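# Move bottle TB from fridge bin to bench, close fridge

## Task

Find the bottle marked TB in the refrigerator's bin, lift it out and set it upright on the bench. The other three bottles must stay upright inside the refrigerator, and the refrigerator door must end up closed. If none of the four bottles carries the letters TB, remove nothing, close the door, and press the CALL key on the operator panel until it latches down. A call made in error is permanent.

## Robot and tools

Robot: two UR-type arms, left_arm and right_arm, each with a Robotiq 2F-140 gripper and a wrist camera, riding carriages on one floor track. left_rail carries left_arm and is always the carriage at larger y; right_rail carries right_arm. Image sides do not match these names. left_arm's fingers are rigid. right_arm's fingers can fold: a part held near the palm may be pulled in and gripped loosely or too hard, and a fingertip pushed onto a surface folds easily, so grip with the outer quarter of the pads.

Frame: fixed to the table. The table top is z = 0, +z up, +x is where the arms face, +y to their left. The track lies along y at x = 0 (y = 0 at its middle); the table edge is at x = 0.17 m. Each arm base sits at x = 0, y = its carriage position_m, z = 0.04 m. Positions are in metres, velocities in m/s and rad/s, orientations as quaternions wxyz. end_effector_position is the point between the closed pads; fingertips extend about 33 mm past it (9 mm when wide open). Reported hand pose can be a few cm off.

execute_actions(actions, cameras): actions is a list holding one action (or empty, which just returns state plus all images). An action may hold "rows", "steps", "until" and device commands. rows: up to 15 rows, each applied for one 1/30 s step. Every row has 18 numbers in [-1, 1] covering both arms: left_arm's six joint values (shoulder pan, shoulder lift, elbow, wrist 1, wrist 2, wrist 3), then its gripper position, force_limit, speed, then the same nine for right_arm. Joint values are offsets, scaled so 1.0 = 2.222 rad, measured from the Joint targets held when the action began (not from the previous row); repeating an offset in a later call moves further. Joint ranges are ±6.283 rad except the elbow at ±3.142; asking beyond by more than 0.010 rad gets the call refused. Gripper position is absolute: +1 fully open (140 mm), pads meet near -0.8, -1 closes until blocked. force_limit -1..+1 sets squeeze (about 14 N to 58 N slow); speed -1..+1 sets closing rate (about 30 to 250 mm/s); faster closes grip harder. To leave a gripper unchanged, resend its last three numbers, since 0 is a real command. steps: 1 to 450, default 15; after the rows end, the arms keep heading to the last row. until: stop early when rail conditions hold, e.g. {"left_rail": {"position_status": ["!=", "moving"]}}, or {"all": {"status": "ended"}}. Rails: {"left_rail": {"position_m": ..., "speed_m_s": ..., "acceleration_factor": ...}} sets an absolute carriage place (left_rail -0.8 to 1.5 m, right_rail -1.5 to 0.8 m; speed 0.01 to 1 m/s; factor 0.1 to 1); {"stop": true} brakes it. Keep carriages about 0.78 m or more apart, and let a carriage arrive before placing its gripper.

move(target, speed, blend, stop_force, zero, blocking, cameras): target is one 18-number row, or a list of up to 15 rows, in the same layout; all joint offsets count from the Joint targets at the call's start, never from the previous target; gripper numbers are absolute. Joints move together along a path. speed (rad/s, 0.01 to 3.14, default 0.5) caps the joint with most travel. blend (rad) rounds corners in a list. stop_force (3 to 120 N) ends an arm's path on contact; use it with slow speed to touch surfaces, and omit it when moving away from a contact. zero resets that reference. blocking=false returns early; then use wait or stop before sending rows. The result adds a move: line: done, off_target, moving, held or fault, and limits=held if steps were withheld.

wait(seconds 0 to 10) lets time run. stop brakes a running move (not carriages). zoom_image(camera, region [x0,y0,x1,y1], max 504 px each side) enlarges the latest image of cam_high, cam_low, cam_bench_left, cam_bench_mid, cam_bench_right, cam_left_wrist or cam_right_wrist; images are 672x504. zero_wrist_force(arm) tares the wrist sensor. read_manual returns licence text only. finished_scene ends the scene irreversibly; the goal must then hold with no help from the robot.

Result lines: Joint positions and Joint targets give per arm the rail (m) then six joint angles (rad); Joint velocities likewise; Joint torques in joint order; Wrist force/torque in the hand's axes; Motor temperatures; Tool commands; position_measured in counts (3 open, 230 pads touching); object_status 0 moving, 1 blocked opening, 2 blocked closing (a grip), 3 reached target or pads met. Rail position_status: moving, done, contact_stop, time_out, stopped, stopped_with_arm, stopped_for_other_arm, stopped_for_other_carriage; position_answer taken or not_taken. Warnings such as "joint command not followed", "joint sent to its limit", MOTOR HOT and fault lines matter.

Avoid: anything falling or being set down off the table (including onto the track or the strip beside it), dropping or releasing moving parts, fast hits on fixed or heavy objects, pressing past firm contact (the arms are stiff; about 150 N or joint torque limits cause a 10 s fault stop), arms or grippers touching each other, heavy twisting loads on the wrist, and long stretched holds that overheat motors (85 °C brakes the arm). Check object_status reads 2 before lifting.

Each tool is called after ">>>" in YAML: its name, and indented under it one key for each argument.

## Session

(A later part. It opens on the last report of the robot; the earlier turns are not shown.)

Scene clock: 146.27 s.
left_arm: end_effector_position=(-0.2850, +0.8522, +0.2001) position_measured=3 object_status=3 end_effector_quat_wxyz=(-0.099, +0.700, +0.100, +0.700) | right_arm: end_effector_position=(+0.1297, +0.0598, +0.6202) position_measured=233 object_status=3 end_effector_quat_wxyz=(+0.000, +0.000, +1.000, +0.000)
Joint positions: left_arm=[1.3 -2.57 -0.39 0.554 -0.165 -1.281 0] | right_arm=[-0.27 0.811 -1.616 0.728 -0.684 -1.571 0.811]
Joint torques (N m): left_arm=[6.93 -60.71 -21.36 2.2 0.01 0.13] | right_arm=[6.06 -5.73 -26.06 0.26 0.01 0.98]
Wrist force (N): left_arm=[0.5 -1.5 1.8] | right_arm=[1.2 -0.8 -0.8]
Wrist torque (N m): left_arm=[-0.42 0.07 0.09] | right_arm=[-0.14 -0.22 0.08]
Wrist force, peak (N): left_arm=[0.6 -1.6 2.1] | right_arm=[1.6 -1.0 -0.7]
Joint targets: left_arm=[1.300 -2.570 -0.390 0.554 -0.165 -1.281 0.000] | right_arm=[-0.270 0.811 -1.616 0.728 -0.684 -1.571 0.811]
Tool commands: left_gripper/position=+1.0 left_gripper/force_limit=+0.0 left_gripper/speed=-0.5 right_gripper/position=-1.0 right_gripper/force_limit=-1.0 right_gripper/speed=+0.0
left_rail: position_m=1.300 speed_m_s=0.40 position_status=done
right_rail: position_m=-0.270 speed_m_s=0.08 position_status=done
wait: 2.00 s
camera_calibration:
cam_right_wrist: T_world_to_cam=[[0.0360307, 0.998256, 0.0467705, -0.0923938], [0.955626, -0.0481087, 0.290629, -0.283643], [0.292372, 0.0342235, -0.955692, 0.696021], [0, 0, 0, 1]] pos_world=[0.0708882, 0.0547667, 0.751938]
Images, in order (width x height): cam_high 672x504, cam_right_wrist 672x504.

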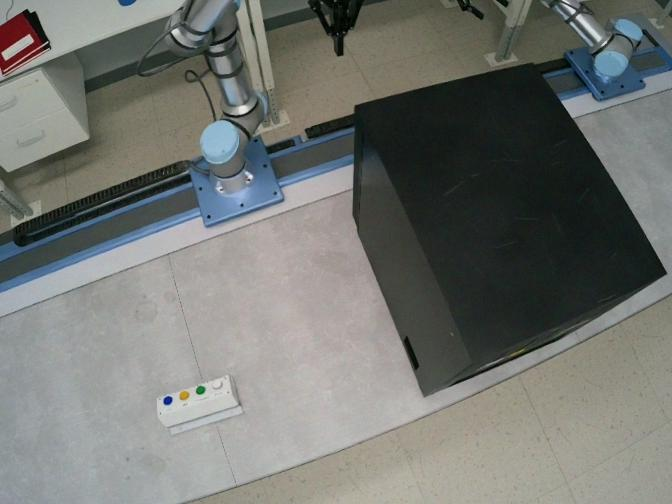

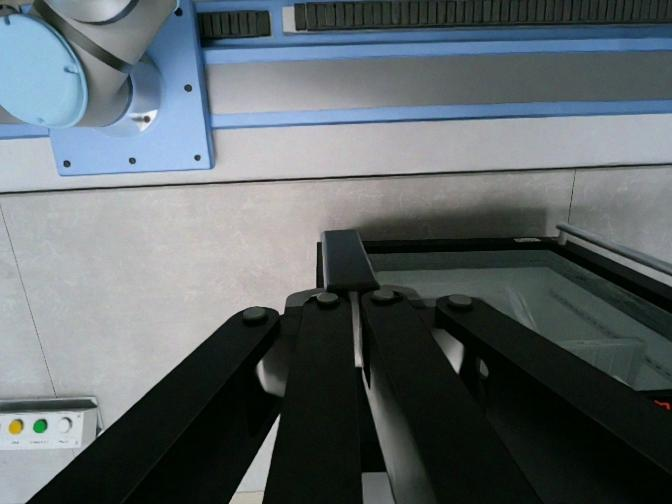

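>>> move:
  target: [0.0895,-0.3851,0.7132,-0.3277,0.2163,0,1,0,-0.5,0.0073,0.0033,-0.1138,0.1110,0,0.0073,-1,-1,0]
  speed: 0.8

>>> execute_actions:
  actions:
    - {"left_rail":{"position_m":0.85,"speed_m_s":0.5},"right_rail":{"position_m":-0.15,"speed_m_s":0.2},"steps":90,"until":{"all":{"status":"ended"}}}
  cameras: ["cam_left_wrist"]

Scene clock: 150.73 s.
left_arm: end_effector_position=(+0.1300, +0.9384, +0.2001) position_measured=3 object_status=3 end_effector_quat_wxyz=(+0.000, +0.707, +0.000, +0.707) | right_arm: end_effector_position=(+0.0711, +0.0041, +0.6713) position_measured=233 object_status=3 end_effector_quat_wxyz=(+0.000, +0.000, +1.000, +0.000)
Joint positions: left_arm=[1.3 -2.371 -1.245 2.138 -0.893 -0.8 0] | right_arm=[-0.27 0.827 -1.608 0.475 -0.437 -1.571 0.827]
Joint torques (N m): left_arm=[6.93 -37.37 0.09 -0.58 3.03 0.05] | right_arm=[8.56 -1.75 -22.02 0.26 1.88 1.42]
Wrist force (N): left_arm=[0.7 -1.5 1.6] | right_arm=[1.3 -0.5 -0.8]
Wrist torque (N m): left_arm=[-0.39 0.00 0.10] | right_arm=[-0.06 -0.26 0.00]
Wrist force, peak (N): left_arm=[0.6 -2.4 3.6] | right_arm=[1.7 -1.0 -0.6]
Joint targets: left_arm=[1.300 -2.371 -1.245 2.138 -0.893 -0.800 0.000] | right_arm=[-0.270 0.827 -1.608 0.475 -0.437 -1.571 0.827]
left_rail: position_m=1.300 speed_m_s=0.40 position_status=done
right_rail: position_m=-0.270 speed_m_s=0.08 position_status=done
move: done

Scene clock: 152.73 s.
left_arm: end_effector_position=(+0.1301, +0.4884, +0.2001) position_measured=3 object_status=3 end_effector_quat_wxyz=(+0.000, +0.707, +0.000, +0.707) | right_arm: end_effector_position=(+0.0711, +0.1241, +0.6713) position_measured=233 object_status=3 end_effector_quat_wxyz=(+0.000, +0.000, +1.000, +0.000)
Joint positions: left_arm=[0.85 -2.371 -1.245 2.138 -0.893 -0.8 0] | right_arm=[-0.15 0.827 -1.608 0.475 -0.437 -1.571 0.827]
Joint torques (N m): left_arm=[2.85 -35.98 -8.24 0.09 1.1 0.19] | right_arm=[5.94 -15.94 -17.34 -0.15 1.9 1.17]
Wrist force (N): left_arm=[0.8 -1.3 1.6] | right_arm=[1.5 -0.7 -0.7]
Wrist torque (N m): left_arm=[-0.33 -0.03 0.10] | right_arm=[-0.10 -0.30 -0.01]
Wrist force, peak (N): left_arm=[0.8 -2.5 1.7] | right_arm=[1.3 -1.8 -1.0]
Joint targets: left_arm=[0.850 -2.371 -1.245 2.138 -0.893 -0.800 0.000] | right_arm=[-0.150 0.827 -1.608 0.475 -0.437 -1.571 0.827]
Tool commands: left_gripper/position=+1.0 left_gripper/force_limit=+0.0 left_gripper/speed=-0.5 right_gripper/position=-1.0 right_gripper/force_limit=-1.0 right_gripper/speed=+0.0
left_rail: position_m=0.850 speed_m_s=0.50 position_status=done
right_rail: position_m=-0.150 speed_m_s=0.20 position_status=done
camera_calibration:
cam_left_wrist: T_world_to_cam=[[-0.00321595, -0.999621, 0.0273533, 0.48984], [-0.289935, -0.0252465, -0.956713, 0.250572], [0.957041, -0.0110074, -0.289743, 0.0808428], [0, 0, 0, 1]] pos_world=[-0.00314506, 0.49687, 0.249751]
Images, in order (width x height): cam_left_wrist 672x504.

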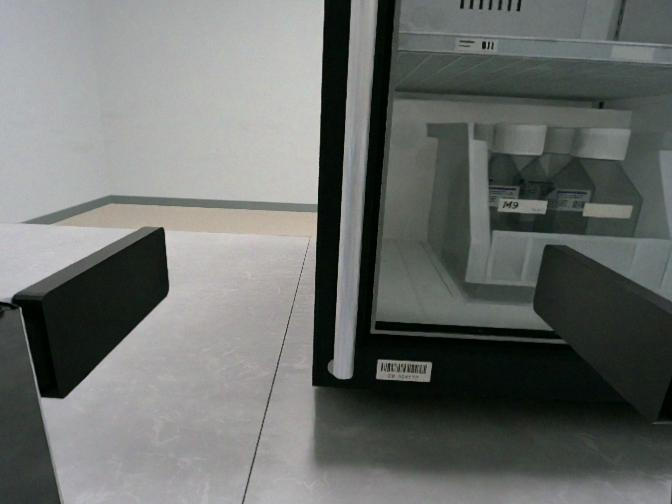

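>>> execute_actions:
  actions:
    - {"left_rail":{"position_m":0.844},"steps":60,"until":{"left_rail":{"position_status":["!=","moving"]}}}

>>> move:
  target: [0.1006,-0.0296,0.0447,-0.0151,0.1006,0,1,0,-0.5,0,0,0,0,0,0,-1,-1,0]
  speed: 0.25
  stop_force: 10
  cameras: ["cam_left_wrist"]

Scene clock: 155.07 s.
left_arm: end_effector_position=(+0.1301, +0.4824, +0.2001) position_measured=3 object_status=3 end_effector_quat_wxyz=(+0.000, +0.707, +0.000, +0.707) | right_arm: end_effector_position=(+0.0711, +0.1241, +0.6713) position_measured=233 object_status=3 end_effector_quat_wxyz=(+0.000, +0.000, +1.000, +0.000)
Joint positions: left_arm=[0.844 -2.371 -1.245 2.138 -0.893 -0.8 0] | right_arm=[-0.15 0.827 -1.608 0.475 -0.437 -1.571 0.827]
Joint torques (N m): left_arm=[-4.59 -34.91 -19.13 1.3 -2.53 0.12] | right_arm=[3.17 -15.95 -13.98 -0.46 1.88 1.11]
Wrist force (N): left_arm=[0.8 -1.2 1.6] | right_arm=[1.4 -0.7 -1.0]
Wrist torque (N m): left_arm=[-0.32 -0.02 0.10] | right_arm=[-0.11 -0.28 -0.01]
Wrist force, peak (N): left_arm=[0.8 -2.4 1.4] | right_arm=[1.5 -0.9 -0.8]
Joint targets: left_arm=[0.844 -2.371 -1.245 2.138 -0.893 -0.800 0.000] | right_arm=[-0.150 0.827 -1.608 0.475 -0.437 -1.571 0.827]
Tool commands: left_gripper/position=+1.0 left_gripper/force_limit=+0.0 left_gripper/speed=-0.5 right_gripper/position=-1.0 right_gripper/force_limit=-1.0 right_gripper/speed=+0.0
left_rail: position_m=0.844 speed_m_s=0.50 position_status=done
right_rail: position_m=-0.150 speed_m_s=0.20 position_status=done

Scene clock: 157.17 s.
left_arm: end_effector_position=(+0.2350, +0.4824, +0.2000) position_measured=3 object_status=3 end_effector_quat_wxyz=(+0.000, +0.707, +0.000, +0.707) | right_arm: end_effector_position=(+0.0711, +0.1241, +0.6713) position_measured=233 object_status=3 end_effector_quat_wxyz=(+0.000, +0.000, +1.000, +0.000)
Joint positions: left_arm=[0.844 -2.147 -1.311 2.238 -0.926 -0.577 0] | right_arm=[-0.15 0.827 -1.608 0.475 -0.437 -1.571 0.827]
Joint torques (N m): left_arm=[6.92 -34.66 1.24 -1.01 3.11 0.26] | right_arm=[0.35 -15.72 -10.89 -0.77 1.84 0.88]
Wrist force (N): left_arm=[0.3 -1.1 1.7] | right_arm=[1.3 -0.6 -0.9]
Wrist torque (N m): left_arm=[-0.25 0.06 0.02] | right_arm=[-0.09 -0.25 0.00]
Wrist force, peak (N): left_arm=[0.4 -1.2 2.5] | right_arm=[1.5 -0.8 -1.0]
Joint targets: left_arm=[0.844 -2.147 -1.311 2.238 -0.926 -0.577 0.000] | right_arm=[-0.150 0.827 -1.608 0.475 -0.437 -1.571 0.827]
left_rail: position_m=0.844 speed_m_s=0.50 position_status=done
right_rail: position_m=-0.150 speed_m_s=0.20 position_status=done
move: done
camera_calibration:
cam_left_wrist: T_world_to_cam=[[-0.00321334, -0.999621, 0.027353, 0.48418], [-0.290026, -0.0252459, -0.956686, 0.280837], [0.957013, -0.0110072, -0.289835, -0.0195913], [0, 0, 0, 1]] pos_world=[0.101755, 0.49087, 0.24975]
Images, in order (width x height): cam_left_wrist 672x504.

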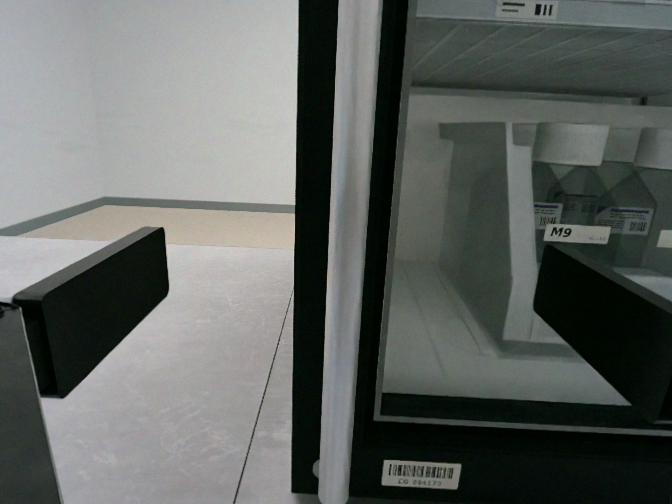

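>>> execute_actions:
  actions:
    - {"rows":[[0,0,0,0,0,0,-1,0,-1,0,0,0,0,0,0,-1,-1,0]],"steps":150}

>>> move:
  target:
    - [-0.0201,0.0519,-0.0801,0.0282,-0.0750,0,-1,0,-1,0,0,0,0,0,0,-1,-1,0]
    - [-0.0259,0.1077,-0.1733,0.0656,-0.1359,0,-1,0,-1,0,0,0,0,0,0,-1,-1,0]
    - [-0.0230,0.1673,-0.2792,0.1120,-0.1880,0,-1,0,-1,0,0,0,0,0,0,-1,-1,0]
    - [-0.0144,0.2326,-0.4007,0.1681,-0.2343,0,-1,0,-1,0,0,0,0,0,0,-1,-1,0]
    - [-0.0020,0.3089,-0.5474,0.2386,-0.2769,0,-1,0,-1,0,0,0,0,0,0,-1,-1,0]
    - [0.0131,0.4150,-0.7581,0.3431,-0.3168,0,-1,0,-1,0,0,0,0,0,0,-1,-1,0]
  speed: 0.3
  blend: 0.03

>>> move:
  target:
    - [0,0,0,0,0,0,-1,0,-1,0,0.1049,0.0103,-0.1155,0,0,-1,-1,0]
    - [0,0,0,0,0,0,-1,0,-1,0,0.0234,0.2322,-0.2561,0,0,-1,-1,0]
  speed: 0.3
  stop_force: 10
  cameras: ["cam_right_wrist","cam_left_wrist"]

Scene clock: 163.57 s.
left_arm: end_effector_position=(+0.2350, +0.4830, +0.2000) position_measured=210 object_status=2 end_effector_quat_wxyz=(-0.001, +0.707, +0.001, +0.707) | right_arm: end_effector_position=(+0.0711, +0.1241, +0.6713) position_measured=233 object_status=3 end_effector_quat_wxyz=(+0.000, +0.000, +1.000, +0.000)
Joint positions: left_arm=[0.844 -2.147 -1.311 2.238 -0.926 -0.579 0] | right_arm=[-0.15 0.827 -1.608 0.475 -0.437 -1.571 0.827]
Joint torques (N m): left_arm=[0.48 -33.92 -26.61 -1.01 11.49 0.07] | right_arm=[-5.1 -15.75 -3.53 -1.57 1.91 0.3]
Wrist force (N): left_arm=[-0.2 -44.1 -34.0] | right_arm=[1.2 -0.7 -1.0]
Wrist torque (N m): left_arm=[0.42 0.00 0.02] | right_arm=[-0.12 -0.23 0.00]
Wrist force, peak (N): left_arm=[-0.2 -44.2 -34.2] | right_arm=[1.5 -0.9 -0.9]
Joint targets: left_arm=[0.844 -2.147 -1.311 2.238 -0.926 -0.577 0.000] | right_arm=[-0.150 0.827 -1.608 0.475 -0.437 -1.571 0.827]
left_rail: position_m=0.844 speed_m_s=0.50 position_status=done
right_rail: position_m=-0.150 speed_m_s=0.20 position_status=done

Scene clock: 169.80 s.
left_arm: end_effector_position=(-0.0598, +0.3154, +0.2000) position_measured=210 object_status=2 end_effector_quat_wxyz=(-0.252, +0.661, +0.252, +0.661) | right_arm: end_effector_position=(+0.0711, +0.1241, +0.6713) position_measured=233 object_status=3 end_effector_quat_wxyz=(+0.000, +0.000, +1.000, +0.000)
Joint positions: left_arm=[0.844 -2.118 -0.389 0.553 -0.164 -1.275 0] | right_arm=[-0.15 0.827 -1.608 0.475 -0.437 -1.571 0.827]
Joint torques (N m): left_arm=[-6.85 -41.75 -34.23 -0.14 -11.35 0.24] | right_arm=[-5.66 -15.79 -3.2 -2.28 1.89 -0.2]
Wrist force (N): left_arm=[22.3 29.0 8.7] | right_arm=[1.2 -0.7 -0.7]
Wrist torque (N m): left_arm=[-0.50 -0.56 0.00] | right_arm=[-0.11 -0.24 -0.01]
Wrist force, peak (N): left_arm=[-0.4 -44.3 -34.1] | right_arm=[1.5 -0.8 -1.0]
Joint targets: left_arm=[0.844 -2.118 -0.389 0.553 -0.164 -1.281 0.000] | right_arm=[-0.150 0.827 -1.608 0.475 -0.437 -1.571 0.827]
left_rail: position_m=0.844 speed_m_s=0.50 position_status=done
right_rail: position_m=-0.150 speed_m_s=0.20 position_status=done
move: done

Scene clock: 173.50 s.
left_arm: end_effector_position=(-0.0598, +0.3154, +0.2000) position_measured=210 object_status=2 end_effector_quat_wxyz=(-0.252, +0.661, +0.252, +0.661) | right_arm: end_effector_position=(+0.1981, +0.2620, +0.5265) position_measured=233 object_status=3 end_effector_quat_wxyz=(+0.000, +0.000, +1.000, +0.000)
Joint positions: left_arm=[0.844 -2.118 -0.389 0.553 -0.164 -1.275 0] | right_arm=[-0.15 0.827 -1.556 0.991 -1.006 -1.571 0.827]
Joint torques (N m): left_arm=[-6.65 -40.29 -34.43 -0.66 -11.14 0.19] | right_arm=[-5.67 -26.69 -11.45 -4.98 1.84 -0.56]
Wrist force (N): left_arm=[22.3 28.4 8.5] | right_arm=[1.3 -0.5 -0.9]
Wrist torque (N m): left_arm=[-0.49 -0.52 0.00] | right_arm=[-0.10 -0.26 -0.01]
Wrist force, peak (N): left_arm=[22.3 29.0 8.6] | right_arm=[2.9 -2.0 -1.3]
Joint targets: left_arm=[0.844 -2.118 -0.389 0.553 -0.164 -1.281 0.000] | right_arm=[-0.150 0.827 -1.556 0.991 -1.006 -1.571 0.827]
left_rail: position_m=0.844 speed_m_s=0.50 position_status=done
right_rail: position_m=-0.150 speed_m_s=0.20 position_status=done
move: done
camera_calibration:
cam_left_wrist: T_world_to_cam=[[0.662365, -0.748679, 0.0274243, 0.276983], [-0.199693, -0.211715, -0.956713, 0.255333], [0.722077, 0.628217, -0.289738, 0.0450952], [0, 0, 0, 1]] pos_world=[-0.165038, 0.2331, 0.249751]
cam_right_wrist: T_world_to_cam=[[0.0360065, 0.998252, 0.0468636, -0.292376], [0.955655, -0.0481093, 0.290533, -0.31196], [0.29228, 0.0343243, -0.955717, 0.579462], [0, 0, 0, 1]] pos_world=[0.139288, 0.256967, 0.658138]
Images, in order (width x height): cam_left_wrist 672x504, cam_right_wrist 672x504.

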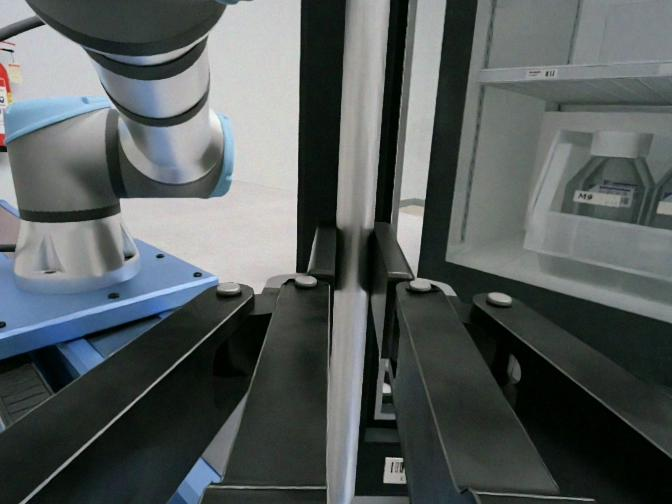

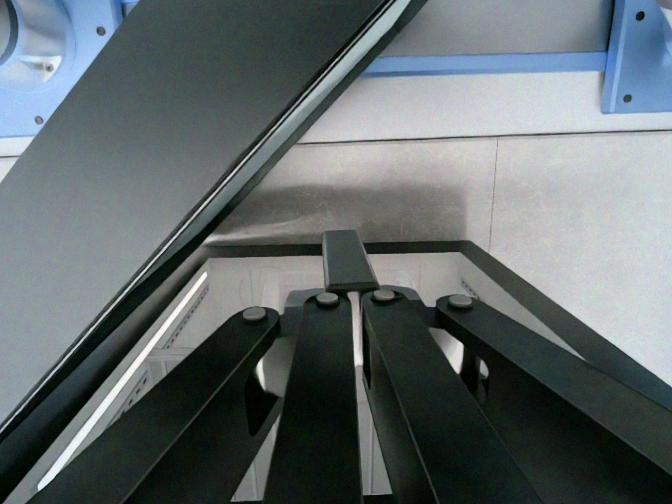

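>>> execute_actions:
  actions:
    - {"right_rail":{"position_m":-0.182,"speed_m_s":0.1},"steps":60,"until":{"right_rail":{"position_status":["!=","moving"]}}}

>>> execute_actions:
  actions:
    - {"rows":[[0,0,0,0,0,0,1,0,-0.4,0,0,0,0,0,0,-1,-1,0]],"steps":60}

>>> move:
  target: [-0.25,0,0,0,0,0,1,0,-0.4,0,0,0,0,0,0,-1,-1,0]
  speed: 0.3
  stop_force: 12

>>> execute_actions:
  actions:
    - {"left_rail":{"position_m":1.3,"speed_m_s":0.4},"steps":90,"until":{"left_rail":{"position_status":["!=","moving"]}}}
  cameras: ["cam_left_wrist","cam_right_wrist","cam_high"]

Scene clock: 175.20 s.
left_arm: end_effector_position=(-0.0598, +0.3154, +0.2000) position_measured=210 object_status=2 end_effector_quat_wxyz=(-0.252, +0.661, +0.252, +0.661) | right_arm: end_effector_position=(+0.1981, +0.2300, +0.5265) position_measured=233 object_status=3 end_effector_quat_wxyz=(+0.000, +0.000, +1.000, +0.000)
Joint positions: left_arm=[0.844 -2.118 -0.389 0.553 -0.164 -1.275 0] | right_arm=[-0.182 0.827 -1.556 0.991 -1.006 -1.571 0.827]
Joint torques (N m): left_arm=[-6.94 -40.14 -34.15 -0.7 -11.07 0.29] | right_arm=[-5.71 -21.38 -14.16 -4 1.82 -0.57]
Wrist force (N): left_arm=[22.4 28.5 8.6] | right_arm=[1.1 -0.7 -0.9]
Wrist torque (N m): left_arm=[-0.47 -0.53 0.00] | right_arm=[-0.13 -0.23 -0.01]
Wrist force, peak (N): left_arm=[22.3 28.6 8.5] | right_arm=[1.3 -1.7 -0.9]
Joint targets: left_arm=[0.844 -2.118 -0.389 0.553 -0.164 -1.281 0.000] | right_arm=[-0.182 0.827 -1.556 0.991 -1.006 -1.571 0.827]
Tool commands: left_gripper/position=-1.0 left_gripper/force_limit=+0.0 left_gripper/speed=-1.0 right_gripper/position=-1.0 right_gripper/force_limit=-1.0 right_gripper/speed=+0.0
left_rail: position_m=0.844 speed_m_s=0.50 position_status=done
right_rail: position_m=-0.182 speed_m_s=0.10 position_status=done

Scene clock: 177.40 s.
left_arm: end_effector_position=(-0.0610, +0.3167, +0.2000) position_measured=3 object_status=3 end_effector_quat_wxyz=(-0.253, +0.660, +0.254, +0.660) | right_arm: end_effector_position=(+0.1981, +0.2300, +0.5264) position_measured=233 object_status=3 end_effector_quat_wxyz=(+0.000, +0.000, +1.000, +0.000)
Joint positions: left_arm=[0.844 -2.118 -0.389 0.553 -0.164 -1.281 0] | right_arm=[-0.182 0.827 -1.556 0.991 -1.006 -1.571 0.827]
Joint torques (N m): left_arm=[-7.55 -71.75 -31.7 4.44 2.9 0.22] | right_arm=[8.44 -22.8 -26.32 -0.26 2.52 -0.58]
Wrist force (N): left_arm=[0.9 -1.4 1.8] | right_arm=[-2.5 -0.7 -1.5]
Wrist torque (N m): left_arm=[-0.42 -0.04 0.06] | right_arm=[-0.37 -0.30 -0.02]
Wrist force, peak (N): left_arm=[22.3 28.5 8.4] | right_arm=[-28.0 14.1 6.5]
Joint targets: left_arm=[0.844 -2.118 -0.389 0.553 -0.164 -1.281 0.000] | right_arm=[-0.182 0.827 -1.556 0.991 -1.006 -1.571 0.827]
left_rail: position_m=0.844 speed_m_s=0.50 position_status=done
right_rail: position_m=-0.182 speed_m_s=0.10 position_status=done

Scene clock: 180.53 s.
left_arm: end_effector_position=(-0.3299, +0.4281, +0.2000) position_measured=3 object_status=3 end_effector_quat_wxyz=(-0.063, +0.704, +0.063, +0.704) | right_arm: end_effector_position=(+0.1981, +0.2300, +0.5265) position_measured=233 object_status=3 end_effector_quat_wxyz=(+0.000, +0.000, +1.000, +0.000)
Joint positions: left_arm=[0.844 -2.674 -0.389 0.553 -0.164 -1.281 0] | right_arm=[-0.182 0.827 -1.556 0.991 -1.006 -1.571 0.827]
Joint torques (N m): left_arm=[-7.67 -66.06 -28.04 1.37 -2.56 0.19] | right_arm=[9.1 -15.57 -29.62 -1.44 2.58 -0.57]
Wrist force (N): left_arm=[0.8 -1.7 1.9] | right_arm=[-3.0 -0.6 -1.4]
Wrist torque (N m): left_arm=[-0.46 -0.02 0.10] | right_arm=[-0.30 -0.23 -0.02]
Wrist force, peak (N): left_arm=[0.6 -4.3 0.5] | right_arm=[-3.0 -0.6 -1.4]
Joint targets: left_arm=[0.844 -2.674 -0.389 0.553 -0.164 -1.281 0.000] | right_arm=[-0.182 0.827 -1.556 0.991 -1.006 -1.571 0.827]
left_rail: position_m=0.844 speed_m_s=0.50 position_status=done
right_rail: position_m=-0.182 speed_m_s=0.10 position_status=done
move: done

Scene clock: 182.60 s.
left_arm: end_effector_position=(-0.3299, +0.8841, +0.2000) position_measured=3 object_status=3 end_effector_quat_wxyz=(-0.063, +0.704, +0.063, +0.704) | right_arm: end_effector_position=(+0.1981, +0.2300, +0.5265) position_measured=233 object_status=3 end_effector_quat_wxyz=(+0.000, +0.000, +1.000, +0.000)
Joint positions: left_arm=[1.3 -2.674 -0.389 0.553 -0.164 -1.281 0] | right_arm=[-0.182 0.827 -1.556 0.991 -1.006 -1.571 0.827]
Joint torques (N m): left_arm=[7.34 -62.48 -25.05 0 -1.11 0.17] | right_arm=[8.74 -14.7 -29.81 -2.31 2.58 -0.54]
Wrist force (N): left_arm=[0.6 -1.7 1.9] | right_arm=[-2.6 -0.6 -1.2]
Wrist torque (N m): left_arm=[-0.45 0.01 0.09] | right_arm=[-0.30 -0.30 -0.03]
Wrist force, peak (N): left_arm=[0.8 -3.0 2.0] | right_arm=[-2.8 -0.8 -1.5]
Joint targets: left_arm=[1.300 -2.674 -0.389 0.553 -0.164 -1.281 0.000] | right_arm=[-0.182 0.827 -1.556 0.991 -1.006 -1.571 0.827]
Tool commands: left_gripper/position=+1.0 left_gripper/force_limit=+0.0 left_gripper/speed=-0.4 right_gripper/position=-1.0 right_gripper/force_limit=-1.0 right_gripper/speed=+0.0
left_rail: position_m=1.300 speed_m_s=0.40 position_status=done
right_rail: position_m=-0.182 speed_m_s=0.10 position_status=done
camera_calibration:
cam_left_wrist: T_world_to_cam=[[0.173366, -0.984475, 0.0274369, 0.928769], [-0.280896, -0.0761288, -0.956714, 0.175146], [0.94395, 0.158155, -0.289733, 0.371614], [0, 0, 0, 1]] pos_world=[-0.462604, 0.868911, 0.249751]
cam_right_wrist: T_world_to_cam=[[0.0360065, 0.998252, 0.0468636, -0.260432], [0.955655, -0.0481093, 0.290533, -0.313499], [0.29228, 0.0343243, -0.955717, 0.580561], [0, 0, 0, 1]] pos_world=[0.139288, 0.224967, 0.658138]
Images, in order (width x height): cam_high 672x504, cam_left_wrist 672x504, cam_right_wrist 672x504.

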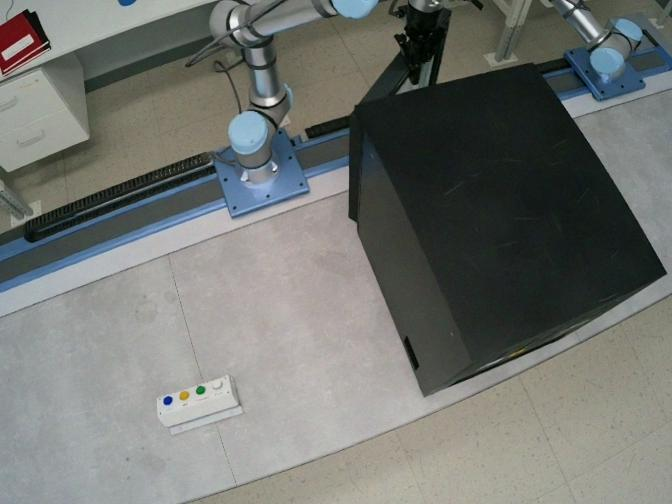

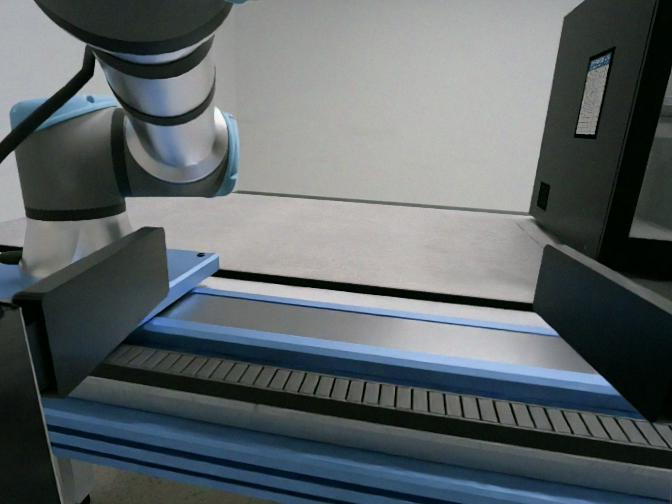

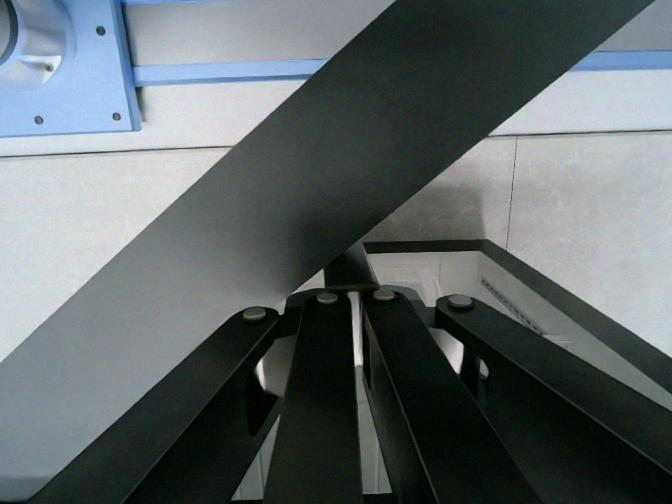

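>>> move:
  target: [0.2688,-0.2272,0.31,-0.0828,0.3489,0,1,0,-0.4,-0.0075,-0.1080,0.0925,0.0155,0,-0.0075,-1,-1,0]
  speed: 0.4

>>> execute_actions:
  actions:
    - {"right_rail":{"position_m":-0.265,"speed_m_s":0.08},"steps":90,"until":{"right_rail":{"position_status":["!=","moving"]}}}

>>> execute_actions:
  actions:
    - {"left_rail":{"position_m":0.9,"speed_m_s":0.4},"steps":90,"until":{"left_rail":{"position_status":["!=","moving"]}}}
  cameras: ["cam_left_wrist","cam_right_wrist"]

Scene clock: 187.57 s.
left_arm: end_effector_position=(+0.1201, +0.6799, +0.3003) position_measured=3 object_status=3 end_effector_quat_wxyz=(+0.000, +0.707, +0.000, +0.707) | right_arm: end_effector_position=(+0.1300, +0.1480, +0.5270) position_measured=233 object_status=3 end_effector_quat_wxyz=(+0.000, +0.000, +1.000, +0.000)
Joint positions: left_arm=[1.3 -2.077 -0.894 1.242 -0.348 -0.506 0] | right_arm=[-0.182 0.81 -1.796 1.197 -0.972 -1.571 0.81]
Joint torques (N m): left_arm=[6.56 -58.41 -6.98 -1.28 2.99 0.39] | right_arm=[-7.99 -18.1 -9.37 0.98 2.16 -1.47]
Wrist force (N): left_arm=[0.2 -1.3 1.8] | right_arm=[-0.8 0.5 -1.4]
Wrist torque (N m): left_arm=[-0.33 0.02 0.09] | right_arm=[-0.29 -0.36 0.07]
Wrist force, peak (N): left_arm=[1.0 -1.4 4.0] | right_arm=[-4.7 3.6 3.3]
Joint targets: left_arm=[1.300 -2.076 -0.894 1.242 -0.348 -0.505 0.000] | right_arm=[-0.182 0.810 -1.796 1.197 -0.972 -1.571 0.810]
left_rail: position_m=1.300 speed_m_s=0.40 position_status=done
right_rail: position_m=-0.182 speed_m_s=0.10 position_status=done
move: done

Scene clock: 189.00 s.
left_arm: end_effector_position=(+0.1203, +0.6799, +0.3004) position_measured=3 object_status=3 end_effector_quat_wxyz=(+0.000, +0.707, +0.000, +0.707) | right_arm: end_effector_position=(+0.1300, +0.0649, +0.5270) position_measured=233 object_status=3 end_effector_quat_wxyz=(+0.000, +0.000, +1.000, +0.000)
Joint positions: left_arm=[1.3 -2.076 -0.894 1.242 -0.348 -0.505 0] | right_arm=[-0.265 0.81 -1.796 1.197 -0.972 -1.571 0.81]
Joint torques (N m): left_arm=[7.18 -58.22 -7.17 -1.2 3.04 0.41] | right_arm=[-7.88 -11.95 -13.41 -4.44 -0.74 -1.34]
Wrist force (N): left_arm=[0.5 -1.3 1.6] | right_arm=[1.4 -1.0 -0.9]
Wrist torque (N m): left_arm=[-0.32 -0.03 0.09] | right_arm=[-0.20 -0.29 0.05]
Wrist force, peak (N): left_arm=[0.4 -1.3 1.9] | right_arm=[4.3 11.4 -0.6]
Joint targets: left_arm=[1.300 -2.076 -0.894 1.242 -0.348 -0.505 0.000] | right_arm=[-0.265 0.810 -1.796 1.197 -0.972 -1.571 0.810]
Tool commands: left_gripper/position=+1.0 left_gripper/force_limit=+0.0 left_gripper/speed=-0.4 right_gripper/position=-1.0 right_gripper/force_limit=-1.0 right_gripper/speed=+0.0
left_rail: position_m=1.300 speed_m_s=0.40 position_status=done
right_rail: position_m=-0.265 speed_m_s=0.08 position_status=done

Scene clock: 190.93 s.
left_arm: end_effector_position=(+0.1203, +0.2799, +0.3004) position_measured=3 object_status=3 end_effector_quat_wxyz=(+0.000, +0.707, +0.000, +0.707) | right_arm: end_effector_position=(+0.1300, +0.0649, +0.5270) position_measured=233 object_status=3 end_effector_quat_wxyz=(+0.000, +0.000, +1.000, +0.000)
Joint positions: left_arm=[0.9 -2.076 -0.894 1.242 -0.348 -0.505 0] | right_arm=[-0.265 0.81 -1.796 1.197 -0.972 -1.571 0.81]
Joint torques (N m): left_arm=[2.33 -45.04 -18.85 -0.19 2.14 0.31] | right_arm=[-4.17 -15.64 -16.71 -0.37 -1.86 -0.39]
Wrist force (N): left_arm=[0.3 -1.3 1.6] | right_arm=[1.3 -1.3 -1.2]
Wrist torque (N m): left_arm=[-0.34 0.00 0.09] | right_arm=[-0.25 -0.27 0.06]
Wrist force, peak (N): left_arm=[0.3 -2.2 1.8] | right_arm=[-2.8 17.8 6.6]
Joint targets: left_arm=[0.900 -2.076 -0.894 1.242 -0.348 -0.505 0.000] | right_arm=[-0.265 0.810 -1.796 1.197 -0.972 -1.571 0.810]
Tool commands: left_gripper/position=+1.0 left_gripper/force_limit=+0.0 left_gripper/speed=-0.4 right_gripper/position=-1.0 right_gripper/force_limit=-1.0 right_gripper/speed=+0.0
left_rail: position_m=0.900 speed_m_s=0.40 position_status=done
right_rail: position_m=-0.265 speed_m_s=0.08 position_status=done
camera_calibration:
cam_left_wrist: T_world_to_cam=[[-0.00362506, -0.999619, 0.027375, 0.27863], [-0.290036, -0.0251474, -0.956685, 0.338385], [0.957009, -0.0114078, -0.289834, 0.117134], [0, 0, 0, 1]] pos_world=[-0.0129449, 0.288369, 0.35005]
cam_right_wrist: T_world_to_cam=[[0.0360319, 0.998256, 0.046767, -0.0931345], [0.955653, -0.0481055, 0.290538, -0.25654], [0.292281, 0.0342244, -0.95572, 0.606713], [0, 0, 0, 1]] pos_world=[0.071188, 0.0598667, 0.658738]
Images, in order (width x height): cam_left_wrist 672x504, cam_right_wrist 672x504.

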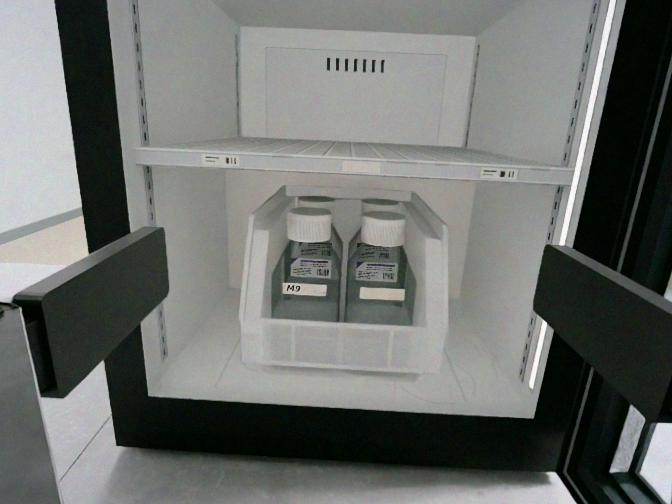

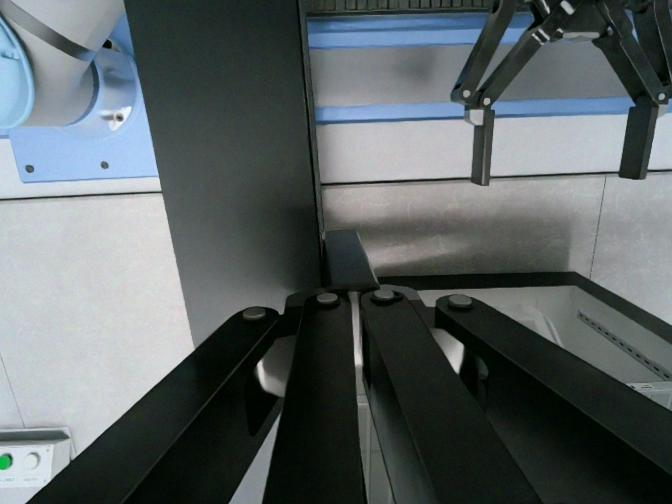

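Excellent view.

>>> zoom_image:
  camera: "cam_left_wrist"
  region: [230, 170, 460, 390]

>>> zoom_image:
  camera: "cam_left_wrist"
  region: [270, 235, 420, 330]

Scaled by 2.191 from the camera's 672x504 image, which has a finer 960x720 frame.

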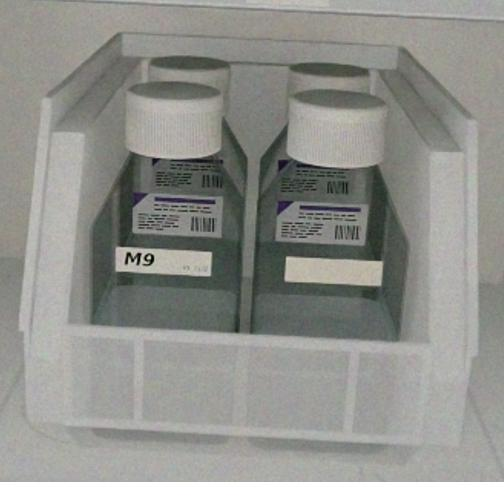

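Scaled by 3.360 from the camera's 672x504 image, which has a finer 960x720 frame.

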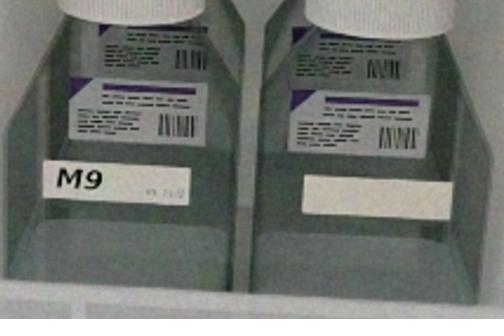

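>>> move:
  target: [0.1464,-0.1378,0.1202,-0.5766,-0.0579,0.5683,1,0,-0.4,0,0,0,0,0,0,-1,-1,0]
  speed: 0.5
  stop_force: 20
  cameras: ["cam_left_wrist"]

>>> zoom_image:
  camera: "cam_left_wrist"
  region: [200, 150, 500, 375]

Scene clock: 198.53 s.
left_arm: end_effector_position=(+0.2740, +0.2620, +0.2761) position_measured=3 object_status=3 end_effector_quat_wxyz=(+0.000, +0.887, +0.000, +0.462) | right_arm: end_effector_position=(+0.1300, +0.0649, +0.5270) position_measured=233 object_status=3 end_effector_quat_wxyz=(+0.000, +0.000, +1.000, +0.000)
Joint positions: left_arm=[0.9 -1.751 -1.2 1.509 -1.629 -0.634 1.262] | right_arm=[-0.265 0.81 -1.796 1.197 -0.972 -1.571 0.81]
Joint torques (N m): left_arm=[6.81 -50.25 -10.46 -4.67 -0.84 2.47] | right_arm=[4.89 -7.37 -29.45 -4.21 1.72 0.87]
Wrist force (N): left_arm=[0.8 -0.5 0.5] | right_arm=[0.7 0.0 -1.1]
Wrist torque (N m): left_arm=[-0.16 -0.01 -0.02] | right_arm=[-0.28 -0.18 0.05]
Wrist force, peak (N): left_arm=[0.4 -0.6 2.3] | right_arm=[0.4 2.5 -0.4]
Joint targets: left_arm=[0.900 -1.751 -1.200 1.509 -1.629 -0.634 1.262] | right_arm=[-0.265 0.810 -1.796 1.197 -0.972 -1.571 0.810]
left_rail: position_m=0.900 speed_m_s=0.40 position_status=done
right_rail: position_m=-0.265 speed_m_s=0.08 position_status=done
move: done
camera_calibration:
cam_left_wrist: T_world_to_cam=[[0.0132769, -0.999605, 0.0247892, 0.258145], [-0.786501, -0.0257487, -0.617052, 0.401749], [0.617446, -0.0113042, -0.786532, 0.193011], [0, 0, 0, 1]] pos_world=[0.193375, 0.270569, 0.39331]
Images, in order (width x height): cam_left_wrist 672x504.

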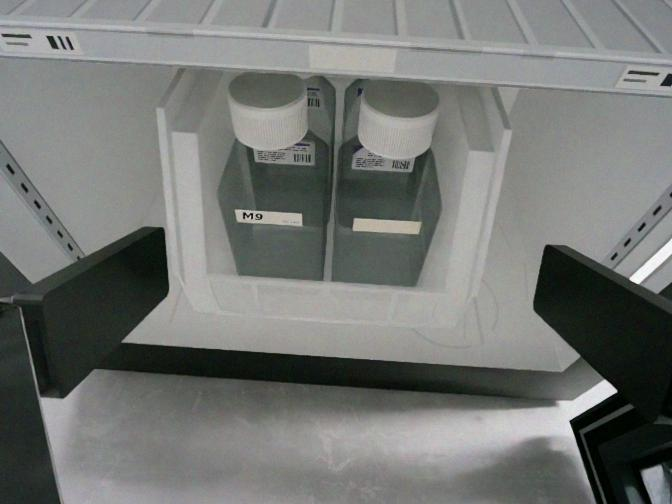

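Scaled by 1.680 from the camera's 672x504 image, which has a finer 960x720 frame.

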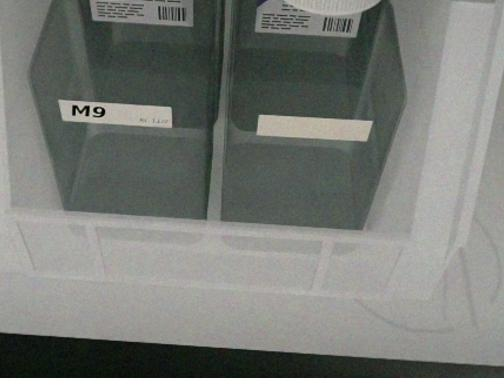

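>>> move:
  target: [-0.0854,0.3135,-0.1842,0.7805,0.0736,-0.8579,1,0,-0.4,0,0,0,0,0,0,-1,-1,0]
  speed: 0.7
  cameras: ["cam_left_wrist"]

>>> zoom_image:
  camera: "cam_left_wrist"
  region: [150, 80, 530, 400]

Scene clock: 216.03 s.
left_arm: end_effector_position=(+0.1931, +0.2623, +0.2022) position_measured=3 object_status=3 end_effector_quat_wxyz=(-0.001, +0.595, +0.000, +0.804) | right_arm: end_effector_position=(+0.1300, +0.0649, +0.5270) position_measured=233 object_status=3 end_effector_quat_wxyz=(+0.000, +0.000, +1.000, +0.000)
Joint positions: left_arm=[0.9 -1.941 -0.504 1.1 0.105 -0.47 -0.644] | right_arm=[-0.265 0.81 -1.796 1.197 -0.972 -1.571 0.81]
Joint torques (N m): left_arm=[-8.11 -42.17 -32.16 5 1.58 -2.33] | right_arm=[5.24 -3.59 -29.42 -4.2 1.63 0.91]
Wrist force (N): left_arm=[0.5 -1.2 2.0] | right_arm=[0.9 -0.3 -1.2]
Wrist torque (N m): left_arm=[-0.33 0.00 0.19] | right_arm=[-0.30 -0.21 0.05]
Wrist force, peak (N): left_arm=[0.2 -1.4 2.2] | right_arm=[0.7 -0.5 -1.6]
Joint targets: left_arm=[0.900 -1.941 -0.503 1.100 0.105 -0.470 -0.644] | right_arm=[-0.265 0.810 -1.796 1.197 -0.972 -1.571 0.810]
left_rail: position_m=0.900 speed_m_s=0.40 position_status=done
right_rail: position_m=-0.265 speed_m_s=0.08 position_status=done
move: done
camera_calibration:
cam_left_wrist: T_world_to_cam=[[-0.0100751, -0.999673, 0.0235138, 0.266045], [0.00235338, -0.0235386, -0.99972, 0.216943], [0.999946, -0.010017, 0.00258977, -0.0489406], [0, 0, 0, 1]] pos_world=[0.0511079, 0.270574, 0.210753]
Images, in order (width x height): cam_left_wrist 672x504.

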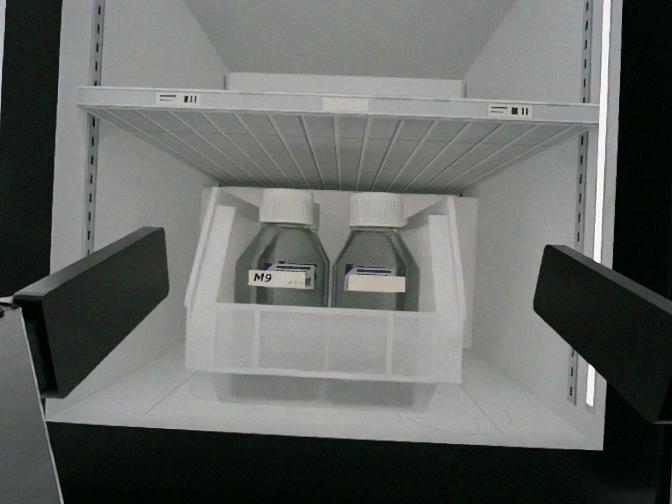

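Scaled by 1.326 from the camera's 672x504 image, which has a finer 960x720 frame.

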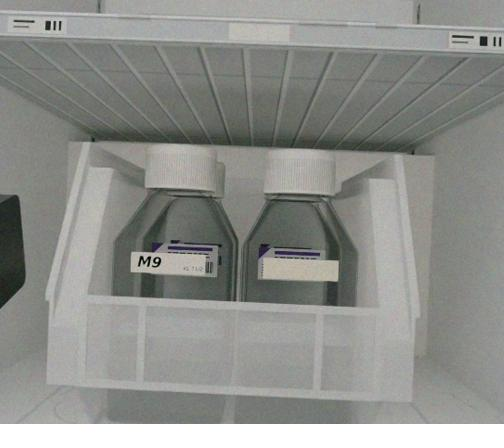

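>>> move:
  target: [0.1700,-0.3214,0.1323,-0.8357,-0.2598,0.9995,-1,0,0,0,0,0,0,0,0,-1,-1,0]
  speed: 0.7
  stop_force: 25
  cameras: ["cam_left_wrist"]

Scene clock: 226.47 s.
left_arm: end_effector_position=(+0.2936, +0.2681, +0.2636) position_measured=233 object_status=3 end_effector_quat_wxyz=(+0.001, +0.966, +0.001, +0.259) | right_arm: end_effector_position=(+0.1300, +0.0649, +0.5270) position_measured=233 object_status=3 end_effector_quat_wxyz=(+0.000, +0.000, +1.000, +0.000)
Joint positions: left_arm=[0.9 -1.563 -1.218 1.394 -1.752 -1.048 1.577] | right_arm=[-0.265 0.81 -1.796 1.197 -0.972 -1.571 0.81]
Joint torques (N m): left_arm=[6.66 -50.52 -12.1 -5.22 -1.4 2.47] | right_arm=[4.56 -3.35 -29.51 -4.16 1.49 0.94]
Wrist force (N): left_arm=[0.4 -0.8 0.1] | right_arm=[0.4 -0.3 -1.1]
Wrist torque (N m): left_arm=[-0.19 0.05 0.00] | right_arm=[-0.29 -0.12 0.05]
Wrist force, peak (N): left_arm=[0.6 -2.0 1.8] | right_arm=[0.9 -0.3 -1.5]
Joint targets: left_arm=[0.900 -1.563 -1.218 1.394 -1.752 -1.048 1.577] | right_arm=[-0.265 0.810 -1.796 1.197 -0.972 -1.571 0.810]
left_rail: position_m=0.900 speed_m_s=0.40 position_status=done
right_rail: position_m=-0.265 speed_m_s=0.08 position_status=done
move: done
camera_calibration:
cam_left_wrist: T_world_to_cam=[[0.0241211, -0.999541, 0.0183456, 0.262714], [-0.973582, -0.0276547, -0.226657, 0.362149], [0.22706, -0.0123938, -0.973802, 0.335384], [0, 0, 0, 1]] pos_world=[0.270092, 0.276765, 0.403861]
Images, in order (width x height): cam_left_wrist 672x504.

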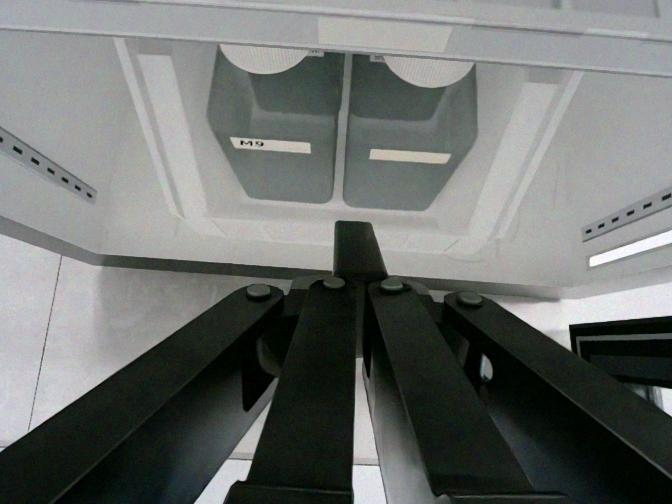

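>>> move:
  target:
    - [0.0294,0.0217,0.0210,-0.0593,-0.0003,0.0352,-1,0,0,0,0,0,0,0,0,-1,-1,0]
    - [0.0433,0.0417,0.0422,-0.1085,-0.001,0.0512,-1,0,0,0,0,0,0,0,0,-1,-1,0]
  speed: 0.1
  stop_force: 6
  cameras: ["cam_left_wrist"]

Scene clock: 235.00 s.
left_arm: end_effector_position=(+0.3550, +0.2679, +0.1847) position_measured=233 object_status=3 end_effector_quat_wxyz=(+0.000, +0.966, +0.000, +0.259) | right_arm: end_effector_position=(+0.1300, +0.0649, +0.5270) position_measured=233 object_status=3 end_effector_quat_wxyz=(+0.000, +0.000, +1.000, +0.000)
Joint positions: left_arm=[0.9 -1.468 -1.126 1.486 -1.989 -1.05 1.69] | right_arm=[-0.265 0.81 -1.796 1.197 -0.972 -1.571 0.81]
Joint torques (N m): left_arm=[-7.77 -51.55 -38.22 -0.84 -1.24 -2.41] | right_arm=[4.75 -3.86 -28.91 -4.15 1.4 0.92]
Wrist force (N): left_arm=[2.3 0.8 -2.8] | right_arm=[0.9 -0.4 -1.2]
Wrist torque (N m): left_arm=[0.02 0.03 0.03] | right_arm=[-0.33 -0.17 0.05]
Wrist force, peak (N): left_arm=[2.7 1.7 -12.8] | right_arm=[0.9 -0.5 -1.4]
Joint targets: left_arm=[0.900 -1.468 -1.126 1.486 -1.989 -1.050 1.690] | right_arm=[-0.265 0.810 -1.796 1.197 -0.972 -1.571 0.810]
left_rail: position_m=0.900 speed_m_s=0.40 position_status=done
right_rail: position_m=-0.265 speed_m_s=0.08 position_status=done
move: contact (left_arm); path passed 1 of 2 targets
camera_calibration:
cam_left_wrist: T_world_to_cam=[[0.0217307, -0.999633, 0.016183, 0.263709], [-0.973458, -0.0248449, -0.227514, 0.403398], [0.227832, -0.0108094, -0.97364, 0.243881], [0, 0, 0, 1]] pos_world=[0.331396, 0.276271, 0.324963]
Images, in order (width x height): cam_left_wrist 672x504.

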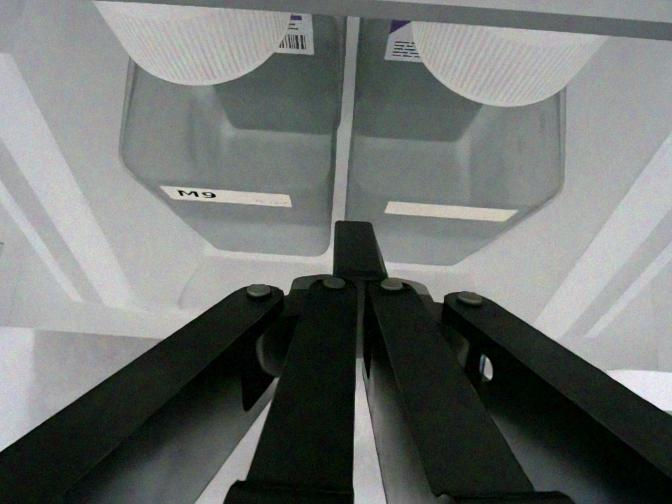

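>>> move:
  target: [-0.0594,-0.0236,0.0265,0.0309,0.0012,-0.0688,-1,0,0,0,0,0,0,0,0,-1,-1,0]
  speed: 0.05
  stop_force: 40
  cameras: ["cam_left_wrist","cam_right_wrist"]

Scene clock: 239.70 s.
left_arm: end_effector_position=(+0.2706, +0.2679, +0.1839) position_measured=233 object_status=3 end_effector_quat_wxyz=(+0.000, +0.966, +0.000, +0.259) | right_arm: end_effector_position=(+0.1300, +0.0649, +0.5270) position_measured=233 object_status=3 end_effector_quat_wxyz=(+0.000, +0.000, +1.000, +0.000)
Joint positions: left_arm=[0.9 -1.6 -1.179 1.545 -1.921 -1.047 1.537] | right_arm=[-0.265 0.81 -1.796 1.197 -0.972 -1.571 0.81]
Joint torques (N m): left_arm=[-14.29 -48.19 -8.94 -0.05 1.09 -2.29] | right_arm=[4.76 -3.59 -28.75 -4.09 1.38 0.87]
Wrist force (N): left_arm=[12.9 0.2 0.3] | right_arm=[1.3 0.1 -1.1]
Wrist torque (N m): left_arm=[-0.07 -0.33 0.12] | right_arm=[-0.28 -0.12 0.05]
Wrist force, peak (N): left_arm=[14.0 0.4 -0.5] | right_arm=[1.4 -0.1 -1.6]
Joint targets: left_arm=[0.900 -1.600 -1.179 1.545 -1.921 -1.047 1.537] | right_arm=[-0.265 0.810 -1.796 1.197 -0.972 -1.571 0.810]
left_rail: position_m=0.900 speed_m_s=0.40 position_status=done
right_rail: position_m=-0.265 speed_m_s=0.08 position_status=done
move: done
camera_calibration:
cam_left_wrist: T_world_to_cam=[[0.0221731, -0.999603, 0.0174067, 0.265339], [-0.973492, -0.0255519, -0.227288, 0.321193], [0.227643, -0.0119055, -0.973672, 0.262693], [0, 0, 0, 1]] pos_world=[0.246995, 0.276568, 0.324162]
cam_right_wrist: T_world_to_cam=[[0.0360307, 0.998256, 0.0467705, -0.0931367], [0.955626, -0.0481087, 0.290629, -0.256598], [0.292372, 0.0342235, -0.955692, 0.606688], [0, 0, 0, 1]] pos_world=[0.0711882, 0.0598667, 0.658738]
Images, in order (width x height): cam_left_wrist 672x504, cam_right_wrist 672x504.

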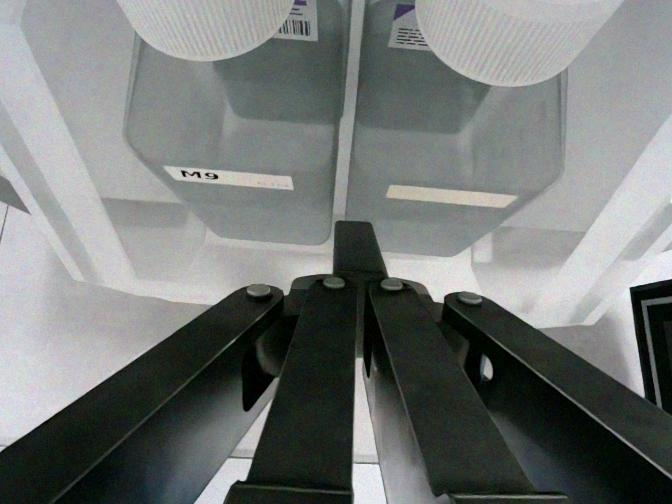

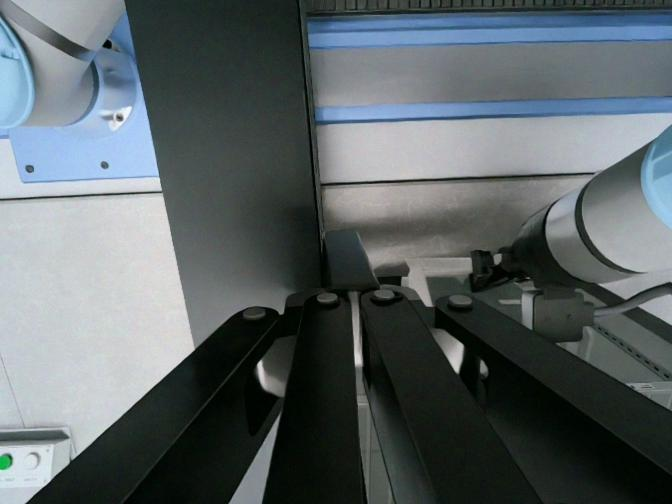

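>>> move:
  target:
    - [-0.0139,-0.0200,-0.0212,0.0492,0.0007,-0.0160,-1,0,0,0,0,0,0,0,0,-1,-1,0]
    - [-0.0417,-0.06,-0.0636,0.1476,0.0021,-0.0480,-1,0,0,0,0,0,0,0,0,-1,-1,0]
    - [-0.1381,0.1647,-0.1632,0.6983,0.3199,-0.6917,-1,0,0,0,0,0,0,0,0,-1,-1,0]
  speed: [0.1,0.3,0.6]
  blend: 0.02

>>> execute_actions:
  actions:
    - {"rows":[[0,0,0,0,0,0,-0.078,0,-0.5,0,0,0,0,0,0,-1,-1,0]],"steps":40}
  cameras: ["cam_left_wrist"]

Scene clock: 251.90 s.
left_arm: end_effector_position=(+0.2202, +0.2351, +0.2699) position_measured=233 object_status=3 end_effector_quat_wxyz=(+0.000, +0.707, +0.000, +0.707) | right_arm: end_effector_position=(+0.1300, +0.0649, +0.5270) position_measured=233 object_status=3 end_effector_quat_wxyz=(+0.000, +0.000, +1.000, +0.000)
Joint positions: left_arm=[0.9 -1.907 -0.813 1.182 -0.369 -0.337 0] | right_arm=[-0.265 0.81 -1.796 1.197 -0.972 -1.571 0.81]
Joint torques (N m): left_arm=[-8.82 -37.38 -36.73 2.9 2.81 -2.45] | right_arm=[4.07 -3.71 -28.2 -4.2 1.21 0.89]
Wrist force (N): left_arm=[0.4 -1.2 1.6] | right_arm=[1.0 -0.2 -1.2]
Wrist torque (N m): left_arm=[-0.27 -0.03 0.22] | right_arm=[-0.32 -0.18 0.05]
Wrist force, peak (N): left_arm=[13.1 0.5 0.1] | right_arm=[1.8 -0.3 -1.2]
Joint targets: left_arm=[0.900 -1.907 -0.813 1.182 -0.369 -0.336 0.000] | right_arm=[-0.265 0.810 -1.796 1.197 -0.972 -1.571 0.810]
left_rail: position_m=0.900 speed_m_s=0.40 position_status=done
right_rail: position_m=-0.265 speed_m_s=0.08 position_status=done
move: done

Scene clock: 253.43 s.
left_arm: end_effector_position=(+0.2202, +0.2351, +0.2699) position_measured=138 object_status=3 end_effector_quat_wxyz=(+0.000, +0.707, +0.000, +0.707) | right_arm: end_effector_position=(+0.1300, +0.0649, +0.5270) position_measured=233 object_status=3 end_effector_quat_wxyz=(+0.000, +0.000, +1.000, +0.000)
Joint positions: left_arm=[0.9 -1.907 -0.813 1.182 -0.369 -0.336 0] | right_arm=[-0.265 0.81 -1.796 1.197 -0.972 -1.571 0.81]
Joint torques (N m): left_arm=[-8.42 -38.06 -35.97 3.18 2.97 -2.25] | right_arm=[3.8 -4 -27.84 -4.21 1.12 0.9]
Wrist force (N): left_arm=[0.4 -1.2 1.6] | right_arm=[1.1 -0.1 -1.2]
Wrist torque (N m): left_arm=[-0.27 -0.03 0.21] | right_arm=[-0.29 -0.22 0.04]
Wrist force, peak (N): left_arm=[0.2 -1.3 1.9] | right_arm=[0.9 -0.1 -1.5]
Joint targets: left_arm=[0.900 -1.907 -0.813 1.182 -0.369 -0.336 0.000] | right_arm=[-0.265 0.810 -1.796 1.197 -0.972 -1.571 0.810]
left_rail: position_m=0.900 speed_m_s=0.40 position_status=done
right_rail: position_m=-0.265 speed_m_s=0.08 position_status=done
camera_calibration:
cam_left_wrist: T_world_to_cam=[[-0.00289033, -0.99963, 0.0270442, 0.234991], [-0.290017, -0.025044, -0.956694, 0.336999], [0.957017, -0.0106084, -0.289837, 0.0120791], [0, 0, 0, 1]] pos_world=[0.0868546, 0.243472, 0.319551]
Images, in order (width x height): cam_left_wrist 672x504.

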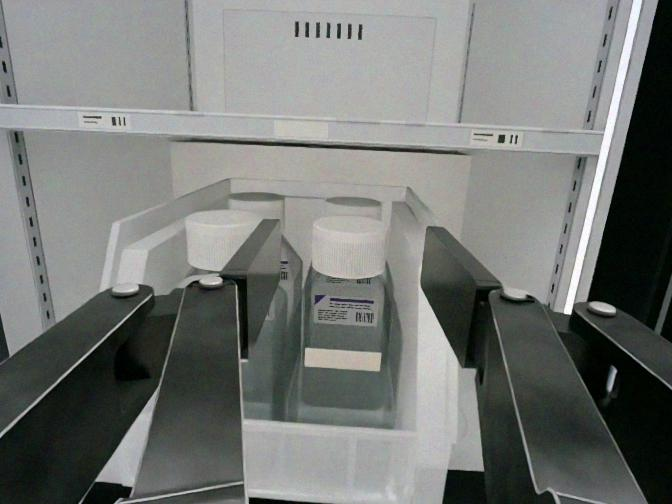

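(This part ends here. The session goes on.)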